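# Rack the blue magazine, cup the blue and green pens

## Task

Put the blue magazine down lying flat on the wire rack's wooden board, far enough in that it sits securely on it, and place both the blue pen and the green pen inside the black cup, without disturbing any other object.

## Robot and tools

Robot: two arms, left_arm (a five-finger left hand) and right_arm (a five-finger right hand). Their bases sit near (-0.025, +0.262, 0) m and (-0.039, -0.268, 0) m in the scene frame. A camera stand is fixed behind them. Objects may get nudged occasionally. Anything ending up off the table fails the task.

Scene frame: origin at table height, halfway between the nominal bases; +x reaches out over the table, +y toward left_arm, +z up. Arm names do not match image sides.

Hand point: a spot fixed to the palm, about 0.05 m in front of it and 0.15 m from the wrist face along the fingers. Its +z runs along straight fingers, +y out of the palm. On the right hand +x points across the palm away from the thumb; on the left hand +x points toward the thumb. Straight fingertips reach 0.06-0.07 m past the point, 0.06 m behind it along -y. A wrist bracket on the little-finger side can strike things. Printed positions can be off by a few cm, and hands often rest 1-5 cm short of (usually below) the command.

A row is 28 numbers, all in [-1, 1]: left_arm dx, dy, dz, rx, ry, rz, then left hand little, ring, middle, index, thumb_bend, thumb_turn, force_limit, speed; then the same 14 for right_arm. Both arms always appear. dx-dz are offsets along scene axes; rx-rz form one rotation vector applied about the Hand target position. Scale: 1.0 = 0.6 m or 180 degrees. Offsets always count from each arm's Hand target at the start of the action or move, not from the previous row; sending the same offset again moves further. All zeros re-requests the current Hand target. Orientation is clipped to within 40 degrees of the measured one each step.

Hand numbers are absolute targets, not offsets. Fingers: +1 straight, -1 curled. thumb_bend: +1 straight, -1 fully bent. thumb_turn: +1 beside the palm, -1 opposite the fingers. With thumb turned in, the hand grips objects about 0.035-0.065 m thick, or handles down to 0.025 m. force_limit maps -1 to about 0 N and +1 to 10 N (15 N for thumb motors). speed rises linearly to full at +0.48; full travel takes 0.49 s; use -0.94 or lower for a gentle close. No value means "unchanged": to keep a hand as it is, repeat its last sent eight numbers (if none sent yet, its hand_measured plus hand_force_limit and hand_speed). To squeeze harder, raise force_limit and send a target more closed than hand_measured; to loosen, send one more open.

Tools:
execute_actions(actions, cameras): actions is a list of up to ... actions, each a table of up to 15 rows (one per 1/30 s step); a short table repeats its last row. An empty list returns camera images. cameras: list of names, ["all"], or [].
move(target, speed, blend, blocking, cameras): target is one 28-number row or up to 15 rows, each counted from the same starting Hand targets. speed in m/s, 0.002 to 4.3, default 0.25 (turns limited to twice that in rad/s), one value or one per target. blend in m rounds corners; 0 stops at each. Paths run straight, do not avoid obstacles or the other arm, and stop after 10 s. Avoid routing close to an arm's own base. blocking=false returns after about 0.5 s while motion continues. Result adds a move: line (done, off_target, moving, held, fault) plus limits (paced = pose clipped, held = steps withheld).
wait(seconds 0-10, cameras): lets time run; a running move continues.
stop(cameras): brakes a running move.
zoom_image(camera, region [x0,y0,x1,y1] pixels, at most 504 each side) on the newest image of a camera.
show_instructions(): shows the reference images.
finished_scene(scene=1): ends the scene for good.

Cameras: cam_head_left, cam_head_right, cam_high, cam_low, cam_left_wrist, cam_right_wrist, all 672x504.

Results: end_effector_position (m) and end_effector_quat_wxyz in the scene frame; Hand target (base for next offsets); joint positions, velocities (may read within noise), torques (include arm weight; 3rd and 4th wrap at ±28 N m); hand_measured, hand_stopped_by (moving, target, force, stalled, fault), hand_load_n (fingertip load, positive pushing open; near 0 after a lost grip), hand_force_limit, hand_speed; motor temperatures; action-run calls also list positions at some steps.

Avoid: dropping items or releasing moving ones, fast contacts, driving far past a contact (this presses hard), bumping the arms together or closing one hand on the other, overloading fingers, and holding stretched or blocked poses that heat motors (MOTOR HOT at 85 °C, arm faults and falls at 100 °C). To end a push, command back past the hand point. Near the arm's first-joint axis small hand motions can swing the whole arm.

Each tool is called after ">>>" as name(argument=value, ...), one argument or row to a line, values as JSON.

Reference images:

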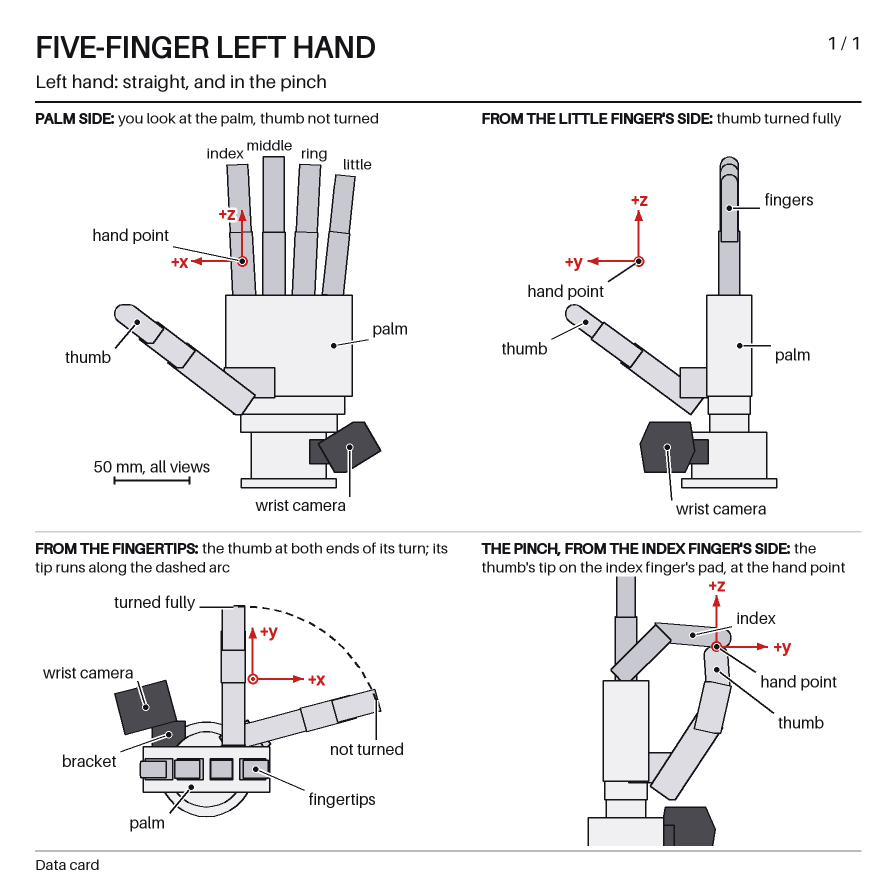

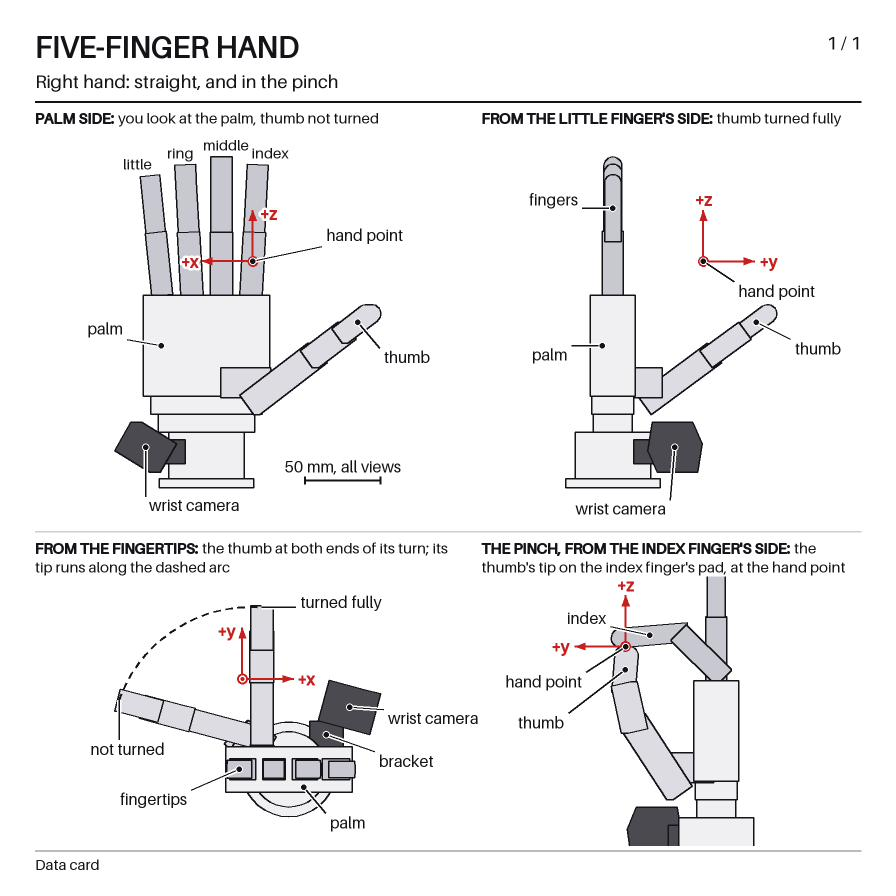

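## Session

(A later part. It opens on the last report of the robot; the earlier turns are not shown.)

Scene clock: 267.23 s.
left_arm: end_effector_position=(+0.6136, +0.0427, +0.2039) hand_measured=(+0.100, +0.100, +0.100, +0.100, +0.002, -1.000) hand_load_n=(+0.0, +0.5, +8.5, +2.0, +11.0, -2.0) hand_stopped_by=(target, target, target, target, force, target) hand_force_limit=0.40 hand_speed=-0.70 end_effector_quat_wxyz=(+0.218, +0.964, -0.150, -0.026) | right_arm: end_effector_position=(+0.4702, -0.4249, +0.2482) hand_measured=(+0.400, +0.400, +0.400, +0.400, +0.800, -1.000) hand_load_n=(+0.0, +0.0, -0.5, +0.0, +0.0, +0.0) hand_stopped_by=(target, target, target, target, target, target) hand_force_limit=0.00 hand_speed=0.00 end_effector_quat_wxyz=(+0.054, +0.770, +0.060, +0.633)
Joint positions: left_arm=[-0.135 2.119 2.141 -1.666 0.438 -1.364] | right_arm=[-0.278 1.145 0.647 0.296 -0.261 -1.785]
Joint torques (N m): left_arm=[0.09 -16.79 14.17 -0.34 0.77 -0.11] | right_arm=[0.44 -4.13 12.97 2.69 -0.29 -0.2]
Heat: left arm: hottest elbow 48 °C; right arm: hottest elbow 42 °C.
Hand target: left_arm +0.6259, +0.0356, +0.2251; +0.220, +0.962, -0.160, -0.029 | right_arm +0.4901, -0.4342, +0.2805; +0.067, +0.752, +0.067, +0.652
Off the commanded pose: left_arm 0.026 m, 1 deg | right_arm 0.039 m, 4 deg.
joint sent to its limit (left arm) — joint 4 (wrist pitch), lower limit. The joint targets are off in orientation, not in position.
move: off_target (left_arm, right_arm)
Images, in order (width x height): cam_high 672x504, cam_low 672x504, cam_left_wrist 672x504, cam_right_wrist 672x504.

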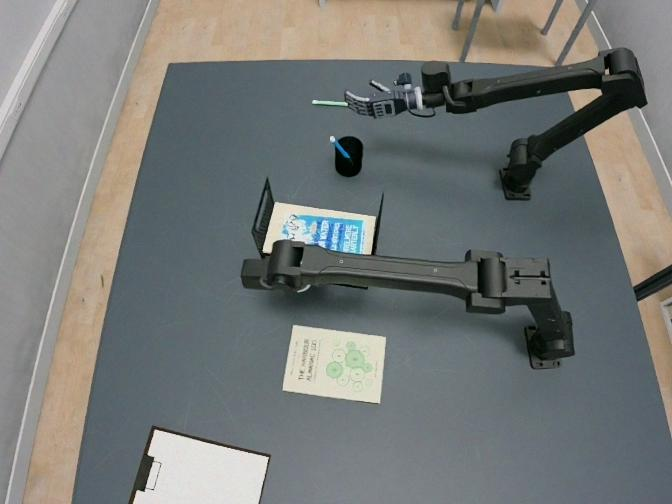

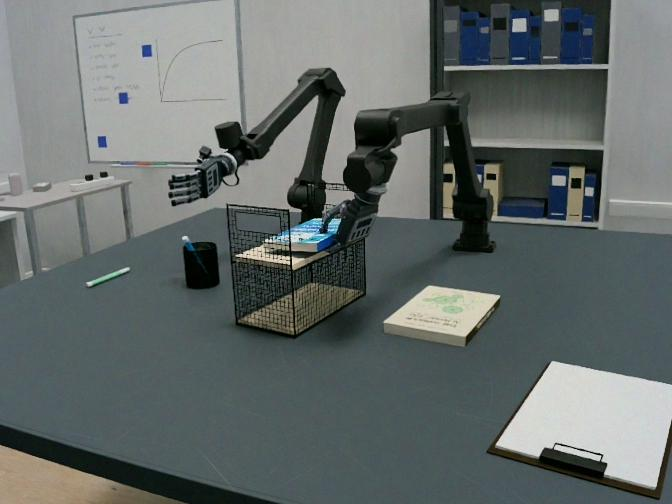

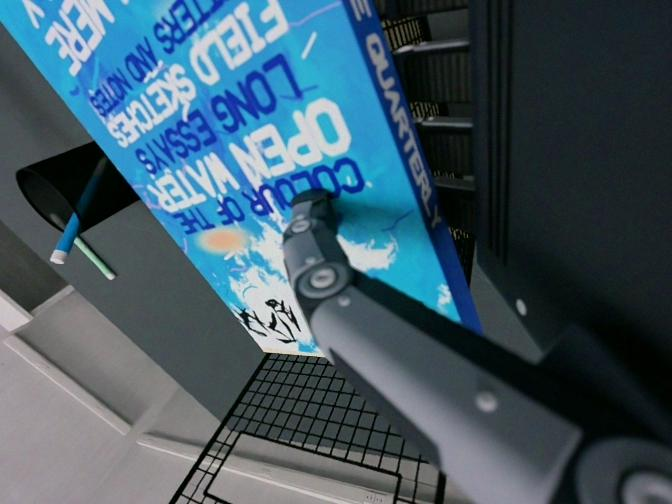

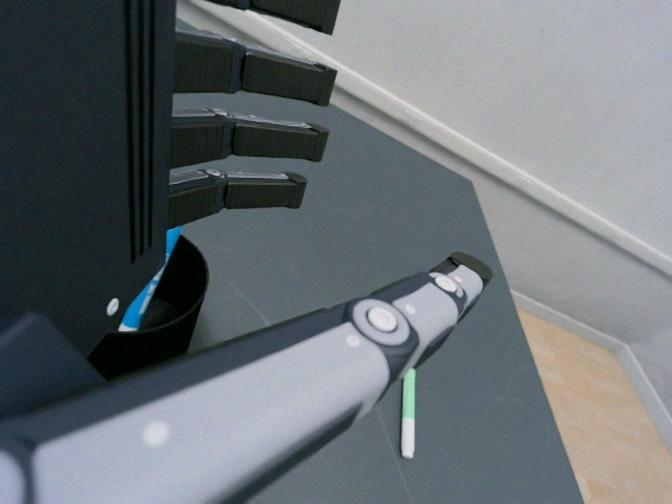

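>>> move(
  target=[0,0.005,-0.03,0,0,0,0.1,0.1,0.1,0.1,-0.5,-1,0.4,-0.7, 0.1,-0.2,-0.167,0.289,0.361,0.092,0.4,0.4,0.4,0.4,0.8,-1,0,0],
  speed=0.2,
  cameras=["all"],
)

>>> zoom_image(
  camera="cam_low",
  region=[210, 130, 470, 350],
)

>>> zoom_image(
  camera="cam_high",
  region=[230, 160, 410, 360],
)

Scene clock: 280.67 s.
left_arm: end_effector_position=(+0.6147, +0.0425, +0.2028) hand_measured=(+0.100, +0.100, +0.100, +0.100, +0.002, -1.000) hand_load_n=(+0.0, +1.0, +8.5, +1.0, +10.5, -1.5) hand_stopped_by=(target, target, target, target, force, target) hand_force_limit=0.40 hand_speed=-0.70 end_effector_quat_wxyz=(+0.219, +0.964, -0.151, -0.027) | right_arm: end_effector_position=(+0.5404, -0.5415, +0.1777) hand_measured=(+0.400, +0.400, +0.400, +0.400, +0.800, -1.000) hand_load_n=(+0.0, +0.0, +0.0, +0.0, +0.0, +0.0) hand_stopped_by=(target, target, target, target, target, target) hand_force_limit=0.00 hand_speed=0.00 end_effector_quat_wxyz=(-0.364, +0.912, -0.104, +0.157)
Joint positions: left_arm=[-0.135 2.125 2.149 -1.67 0.438 -1.362] | right_arm=[-0.593 2.114 2.149 -1.678 -0.812 -1.965]
Joint torques (N m): left_arm=[0.5 -15.44 13.18 -0.24 0.62 0.06] | right_arm=[0.67 -15.56 12.07 -0.46 -0.9 -0.02]
Motor temperatures (°C): left_arm=[29 40 50 27 26 28] | right_arm=[26 31 46 28 26 26]
Heat: left arm: hottest elbow 50 °C; right arm: hottest elbow 46 °C.
Hand target: left_arm +0.6259, +0.0385, +0.2070; +0.220, +0.962, -0.161, -0.030 | right_arm +0.5502, -0.5541, +0.1804; -0.382, +0.911, -0.087, +0.129
Off the commanded pose: left_arm 0.013 m, 1 deg | right_arm 0.016 m, 4 deg.
joint sent to its limit (left arm) — joint 4 (wrist pitch), lower limit. The joint targets still meet the commanded pose.
joint sent to its limit (right arm) — joint 4 (wrist pitch), lower limit. The joint targets are off in orientation, not in position.
move: off_target (left_arm, right_arm)

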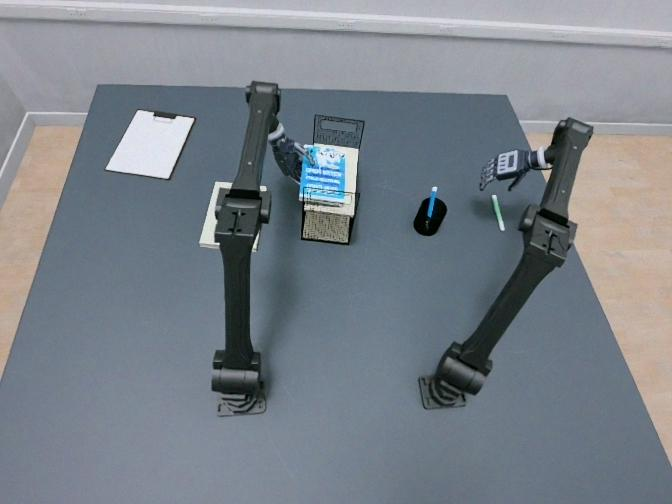

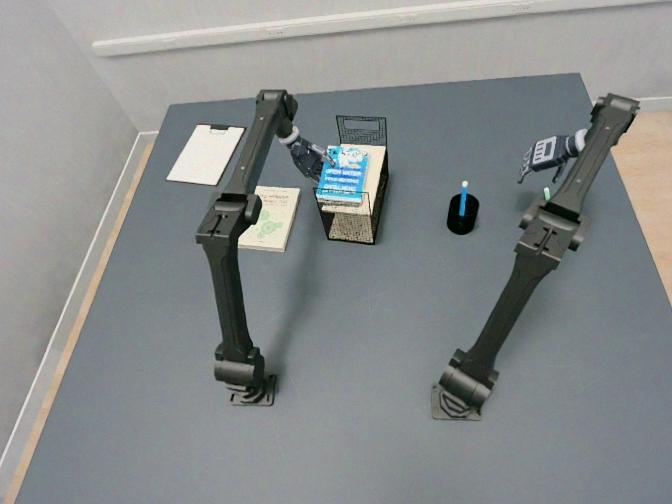

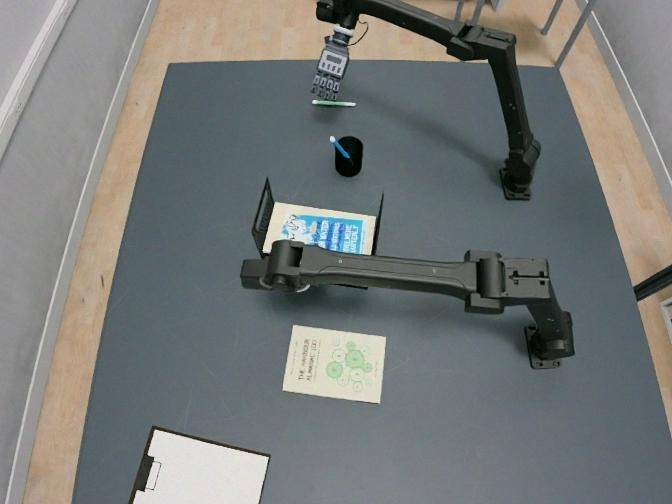

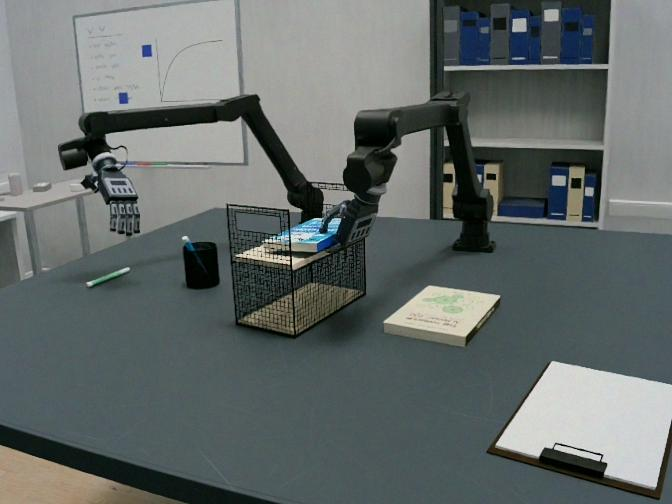

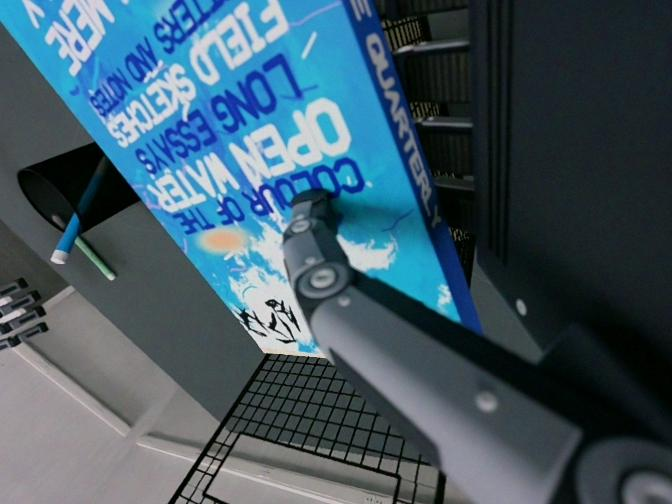

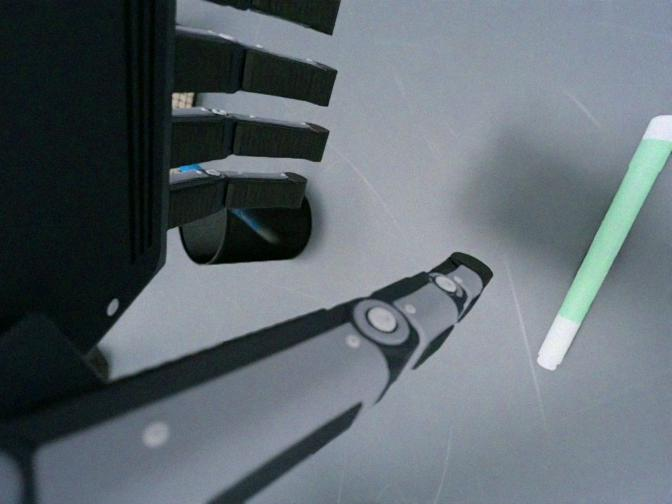

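Scaled by 1.938.

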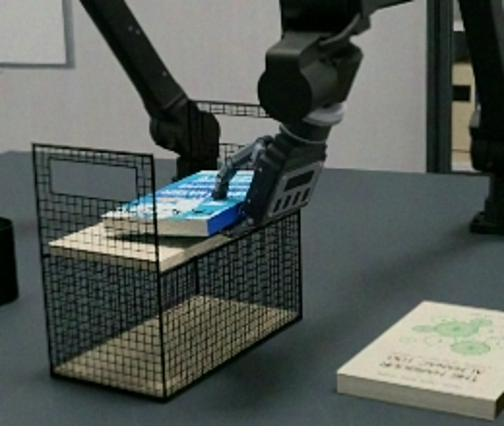

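Scaled by 2.520.

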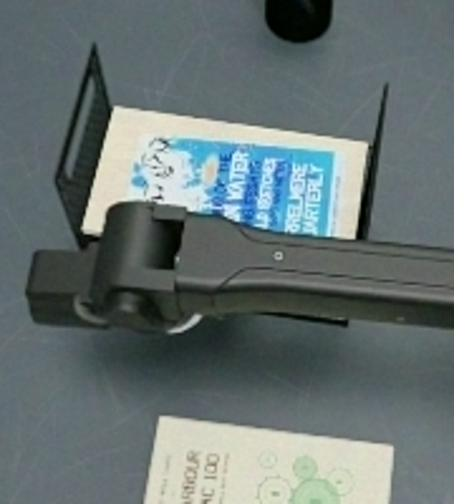

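>>> zoom_image(
  camera="cam_head_left",
  region=[240, 90, 400, 260],
)

>>> zoom_image(
  camera="cam_head_right",
  region=[260, 90, 420, 260],
)

Scaled by 2.965.

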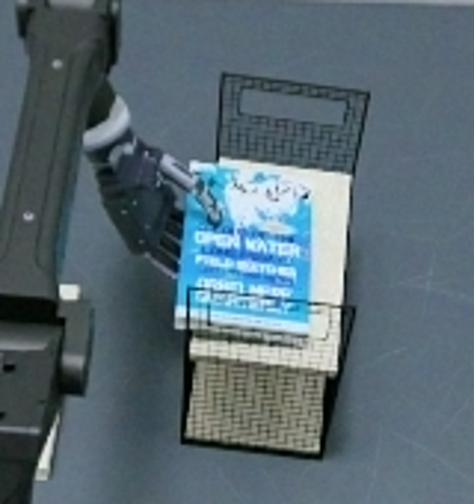

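Scaled by 2.965.

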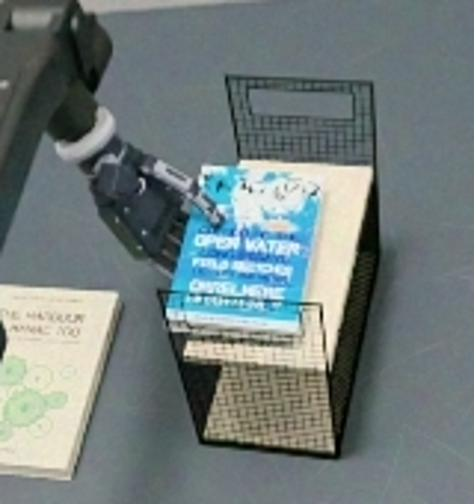

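>>> move(
  target=[
    [0,-0.04,0,0,0,0,0.1,0.1,0.1,0.1,-0.5,-1,0.4,-0.7, -0.025,-0.085,-0.1,0,0,0,0.4,0.4,0.4,0.4,0.8,-1,0,0],
    [0,-0.04,-0.03,0,0,0,0.1,0.1,0.1,0.1,-0.5,-1,0.4,-0.7, -0.025,-0.085,-0.175,0,0,0,0.4,0.4,0.4,0.4,0.8,-1,0,0],
  ],
  speed=0.12,
  cameras=["cam_head_left","cam_low","cam_high","cam_right_wrist","cam_left_wrist"],
)

>>> zoom_image(
  camera="cam_low",
  region=[210, 130, 470, 350],
)

>>> zoom_image(
  camera="cam_head_left",
  region=[240, 90, 400, 260],
)

Scene clock: 288.87 s.
left_arm: end_effector_position=(+0.6182, +0.0313, +0.2029) hand_measured=(+0.100, +0.100, +0.100, +0.100, +0.002, -1.000) hand_load_n=(+0.0, +0.5, +8.5, +1.0, +11.0, -2.0) hand_stopped_by=(target, target, target, target, force, target) hand_force_limit=0.40 hand_speed=-0.70 end_effector_quat_wxyz=(+0.218, +0.964, -0.151, -0.027) | right_arm: end_effector_position=(+0.5230, -0.5958, +0.0743) hand_measured=(+0.400, +0.400, +0.400, +0.400, +0.800, -1.000) hand_load_n=(+0.0, +0.0, -0.5, +0.5, +0.0, +0.0) hand_stopped_by=(target, target, target, target, target, target) hand_force_limit=0.00 hand_speed=0.00 end_effector_quat_wxyz=(-0.377, +0.910, -0.122, +0.123)
Joint positions: left_arm=[-0.151 2.14 2.174 -1.672 0.438 -1.381] | right_arm=[-0.671 2.286 2.167 -1.679 -0.79 -2.066]
Joint torques (N m): left_arm=[-1.2 -14.27 11.79 0.27 0.56 -0.02] | right_arm=[1.32 -18.08 11.64 -0.44 -0.56 -0.14]
Heat: left arm: hottest elbow 50 °C; right arm: hottest elbow 48 °C.
Hand target: left_arm +0.6259, +0.0144, +0.1891; +0.220, +0.962, -0.161, -0.030 | right_arm +0.5351, -0.6053, +0.0752; -0.382, +0.911, -0.087, +0.129
Off the commanded pose: left_arm 0.023 m, 1 deg | right_arm 0.015 m, 4 deg.
joint sent to its limit (right arm) — joint 6 (wrist roll), lower limit. The joint targets are off in orientation, not in position.
move: off_target (left_arm, right_arm)
Images, in order (width x height): cam_head_left 672x504, cam_high 672x504, cam_low 672x504, cam_left_wrist 672x504, cam_right_wrist 672x504.

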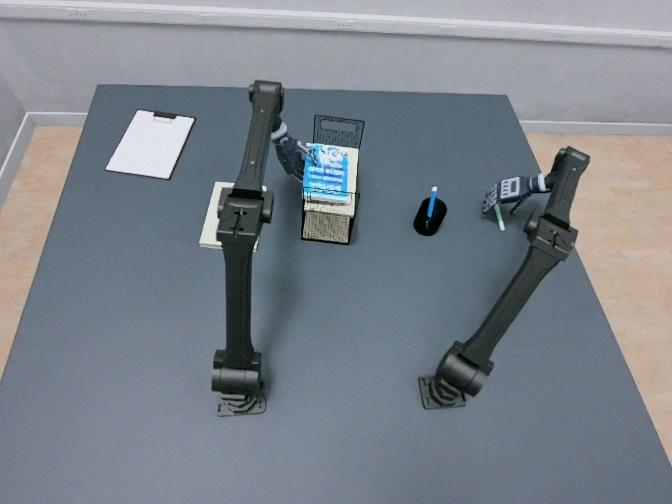

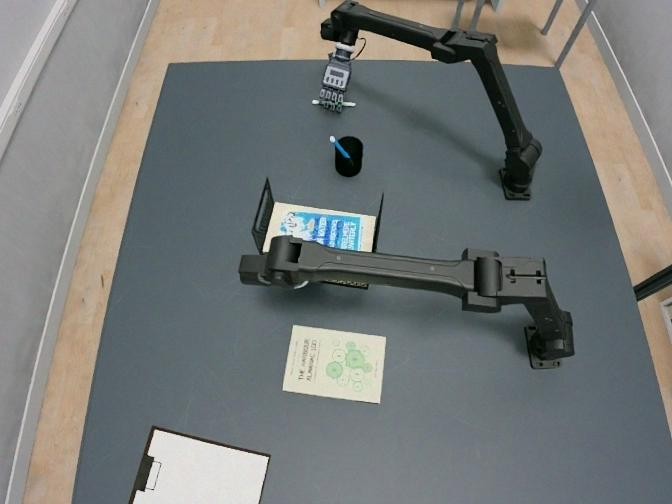

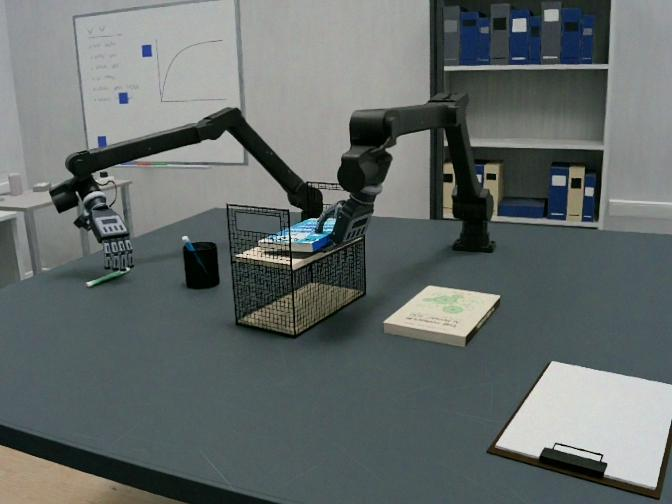

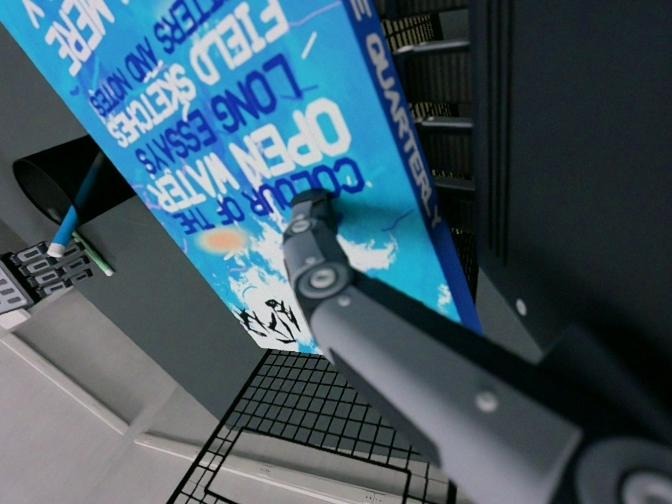

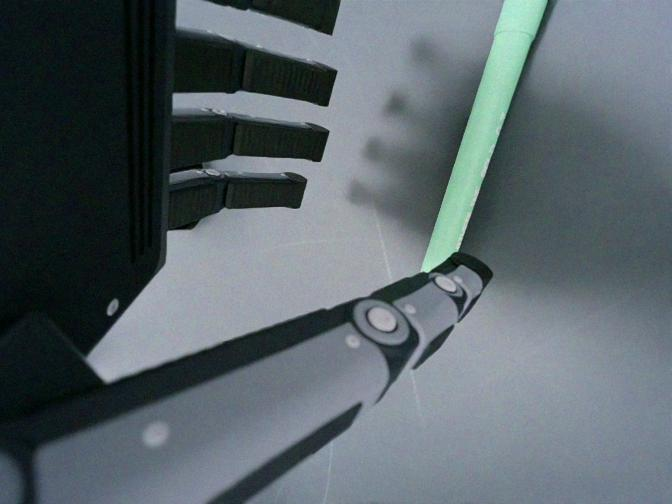

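Scaled by 1.938.

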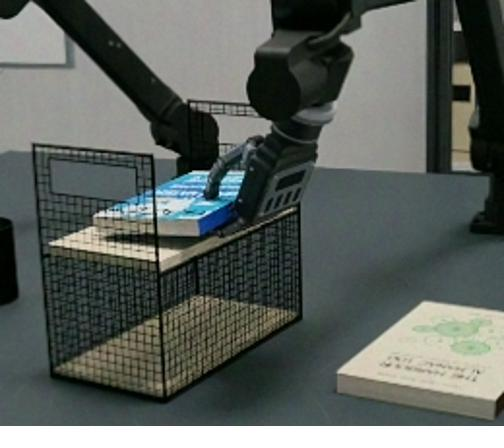

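Scaled by 2.965.

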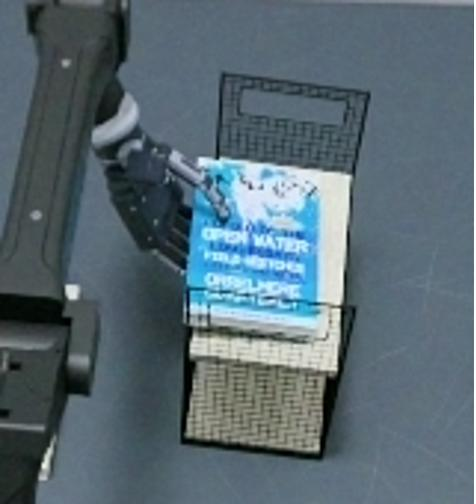

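>>> move(
  target=[
    [0,0,0,0,0,0,0.1,0.1,0.1,0.1,0.6,-1,0.4,-0.5, 0.003,-0.006,-0.085,0,0,0,0.2,0.2,0.2,0.2,0.5,-1,0,-0.3],
  ],
  speed=0.1,
  cameras=["cam_head_left","cam_low","cam_right_wrist","cam_left_wrist"],
)

>>> zoom_image(
  camera="cam_low",
  region=[210, 130, 470, 350],
)

>>> zoom_image(
  camera="cam_head_left",
  region=[240, 90, 400, 260],
)

>>> zoom_image(
  camera="cam_low",
  region=[30, 180, 230, 320],
)

Scene clock: 297.37 s.
left_arm: end_effector_position=(+0.6183, +0.0312, +0.2027) hand_measured=(+0.100, +0.100, +0.100, +0.100, +0.600, -1.000) hand_load_n=(+0.0, +0.0, +3.0, -1.5, +0.0, +0.0) hand_stopped_by=(target, target, target, target, target, target) hand_force_limit=0.40 hand_speed=-0.50 end_effector_quat_wxyz=(+0.218, +0.964, -0.151, -0.027) | right_arm: end_effector_position=(+0.5382, -0.6078, +0.0480) hand_measured=(+0.200, +0.200, +0.200, +0.200, +0.500, -1.000) hand_load_n=(+0.0, +0.0, +0.0, +0.0, +0.0, +0.0) hand_stopped_by=(target, target, target, target, target, target) hand_force_limit=0.00 hand_speed=-0.30 end_effector_quat_wxyz=(-0.365, +0.913, -0.113, +0.143)
Joint positions: left_arm=[-0.151 2.14 2.174 -1.672 0.439 -1.381] | right_arm=[-0.671 2.321 2.167 -1.593 -0.79 -2.066]
Joint torques (N m): left_arm=[-1.2 -14.33 11.79 0.24 0.53 -0.01] | right_arm=[1.26 -17.38 7.5 0.12 -0.58 -0.12]
Heat: left arm: hottest elbow 51 °C; right arm: hottest elbow 48 °C.
Hand target: left_arm +0.6259, +0.0144, +0.1890; +0.220, +0.962, -0.161, -0.030 | right_arm +0.5369, -0.6089, +0.0243; -0.382, +0.911, -0.087, +0.129
Off the commanded pose: left_arm 0.023 m, 1 deg | right_arm 0.024 m, 4 deg.
joint sent to its limit (right arm) — joint 6 (wrist roll), lower limit. The joint targets are off in orientation, not in position.
move: off_target (left_arm, right_arm)
Images, in order (width x height): cam_head_left 672x504, cam_low 672x504, cam_left_wrist 672x504, cam_right_wrist 672x504.

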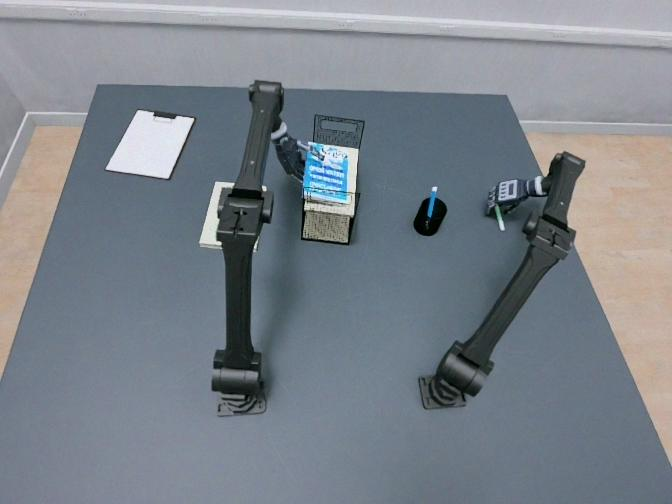

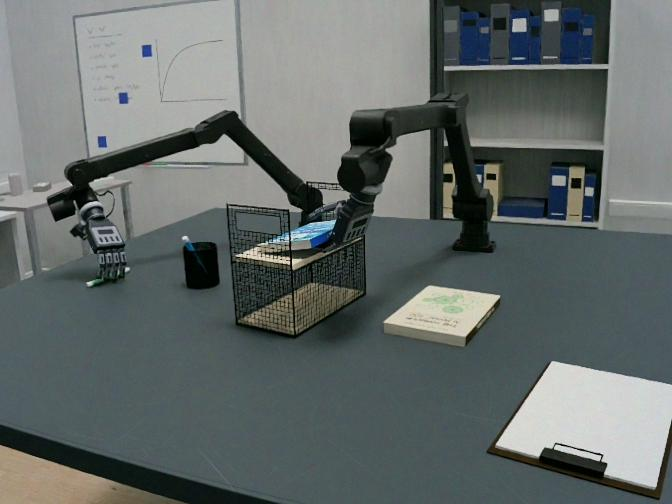

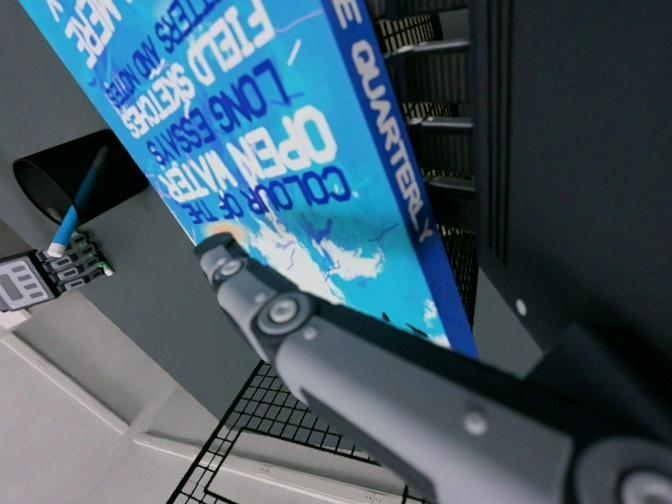

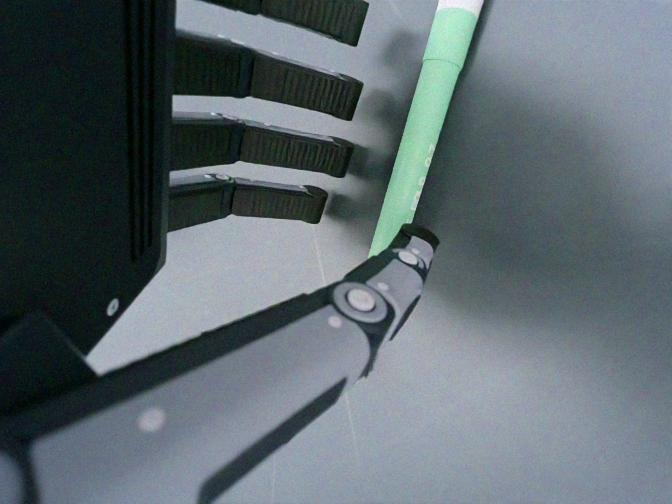

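Scaled by 1.938.

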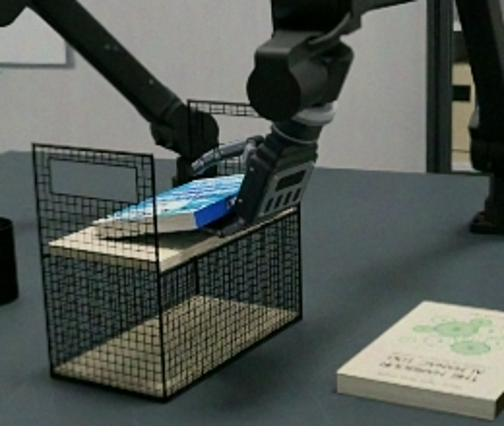

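Scaled by 2.965.

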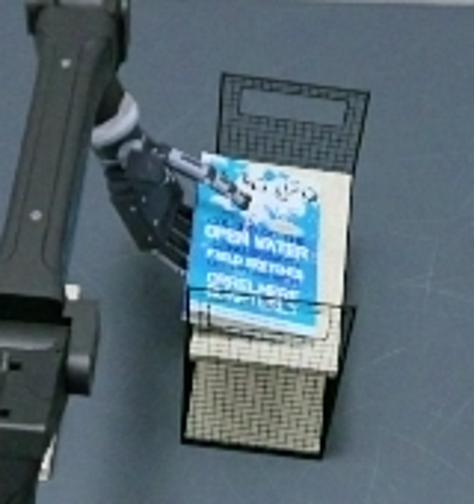

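Scaled by 2.520.

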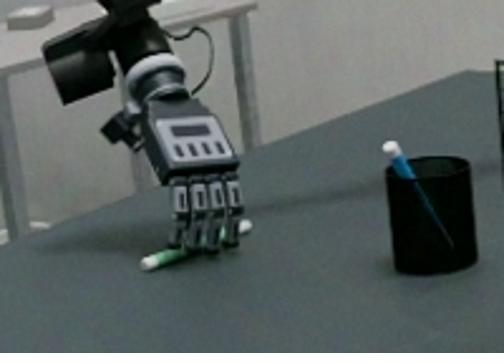

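>>> move(
  target=[
    [0,0.11,0.005,0,0,0,0.1,0.1,0.1,0.1,0.6,-1,0.4,-0.5, 0,0.02,-0.005,0,0,0,-0.15,-0.15,-0.15,-0.15,0.5,-1,0,-0.3],
    [0,0.11,0.005,0,0,0,0.1,0.1,0.1,0.1,0.6,-1,0.4,-0.5, 0,0.02,-0.045,0,0,0,-0.15,-0.15,-0.15,-0.15,0.5,-1,0,-0.3],
  ],
  speed=0.08,
  cameras=["cam_head_left","cam_low","cam_high","cam_right_wrist","cam_left_wrist"],
)

>>> zoom_image(
  camera="cam_low",
  region=[210, 130, 470, 350],
)

>>> zoom_image(
  camera="cam_head_left",
  region=[240, 90, 400, 260],
)

>>> zoom_image(
  camera="cam_low",
  region=[30, 180, 230, 320],
)

Scene clock: 303.83 s.
left_arm: end_effector_position=(+0.6234, +0.0777, +0.1934) hand_measured=(+0.100, +0.100, +0.100, +0.100, +0.600, -1.000) hand_load_n=(+0.0, +0.5, +0.0, +0.5, +0.0, +0.5) hand_stopped_by=(target, target, target, target, target, target) hand_force_limit=0.40 hand_speed=-0.50 end_effector_quat_wxyz=(+0.218, +0.963, -0.155, -0.021) | right_arm: end_effector_position=(+0.5380, -0.6043, +0.0331) hand_measured=(-0.150, -0.150, -0.150, -0.150, +0.500, -1.000) hand_load_n=(+0.0, +0.0, -4.0, -0.5, +0.0, +0.0) hand_stopped_by=(target, target, target, target, target, target) hand_force_limit=0.00 hand_speed=-0.30 end_effector_quat_wxyz=(-0.367, +0.912, -0.111, +0.147)
Joint positions: left_arm=[-0.081 2.143 2.154 -1.672 0.433 -1.296] | right_arm=[-0.67 2.319 2.123 -1.546 -0.799 -2.066]
Joint torques (N m): left_arm=[1.03 -16.85 9.88 -0.21 0.54 0.12] | right_arm=[1.85 -17.55 5.18 1.05 -0.46 -0.12]
Heat: left arm: hottest elbow 51 °C; right arm: hottest elbow 47 °C.
Hand target: left_arm +0.6260, +0.0806, +0.1921; +0.220, +0.962, -0.160, -0.029 | right_arm +0.5370, -0.5968, -0.0026; -0.382, +0.911, -0.087, +0.129
Off the commanded pose: left_arm 0.004 m, 1 deg | right_arm 0.037 m, 4 deg.
joint sent to its limit (left arm) — joint 4 (wrist pitch), lower limit. The joint targets still meet the commanded pose.
joint sent to its limit (right arm) — joint 6 (wrist roll), lower limit. The joint targets still meet the commanded pose.
move: off_target (right_arm)
Images, in order (width x height): cam_head_left 672x504, cam_high 672x504, cam_low 672x504, cam_left_wrist 672x504, cam_right_wrist 672x504.

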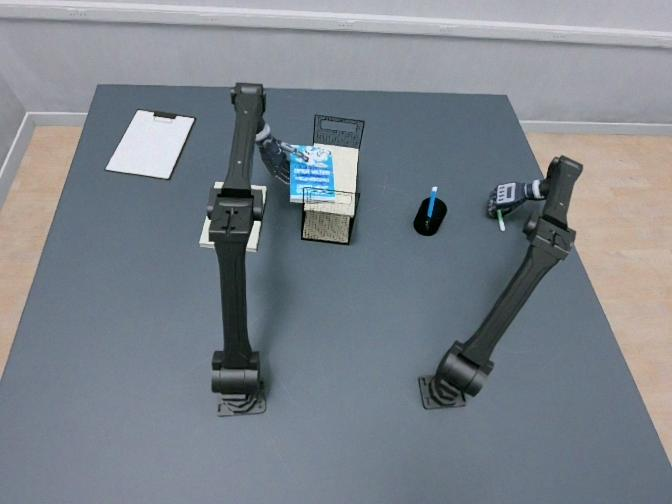

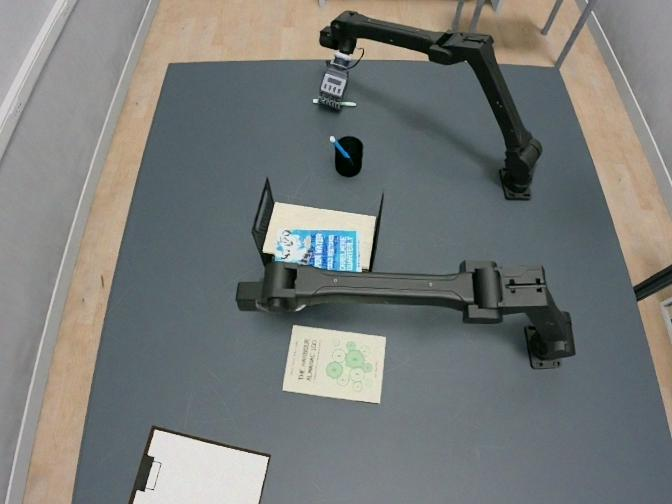

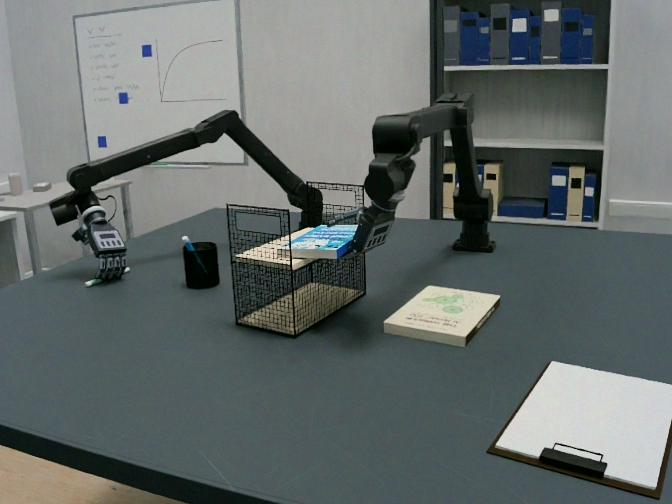

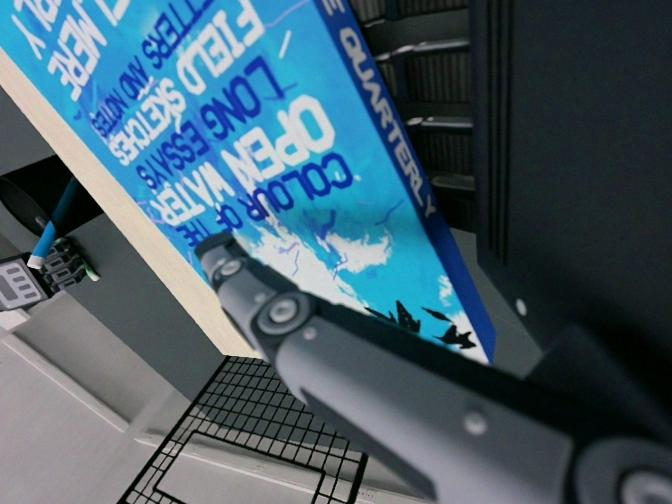

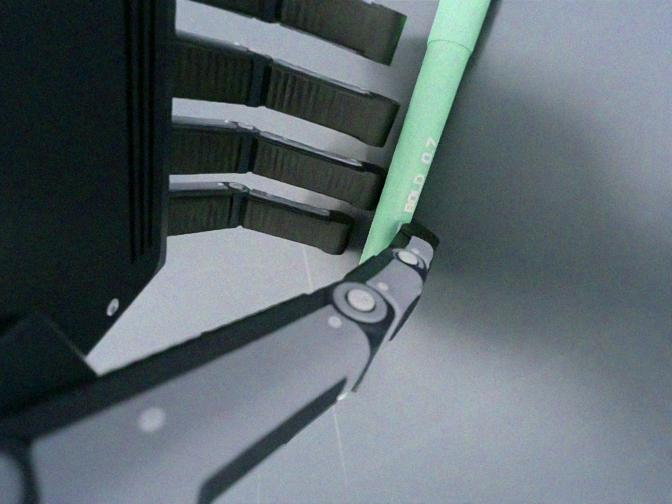

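Scaled by 1.938.

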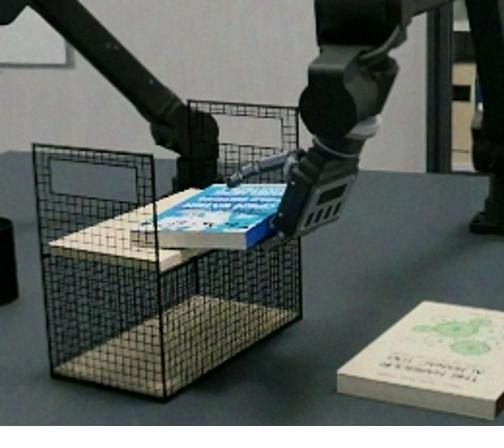

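Scaled by 2.965.

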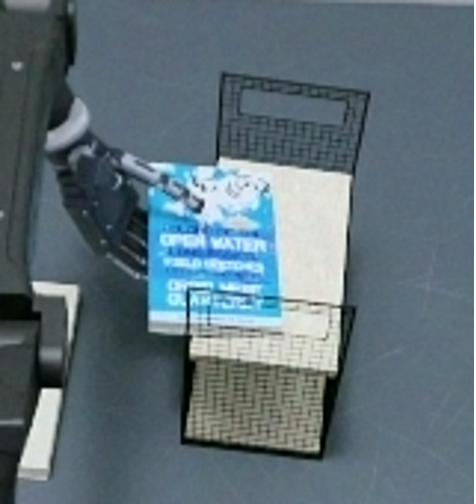

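Scaled by 2.520.

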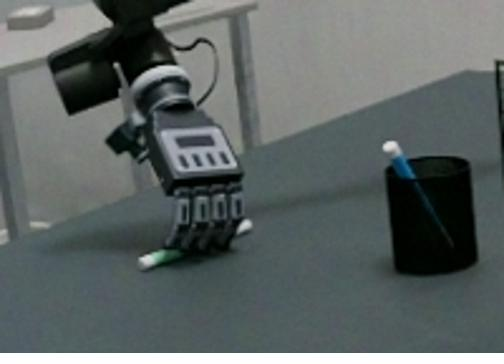

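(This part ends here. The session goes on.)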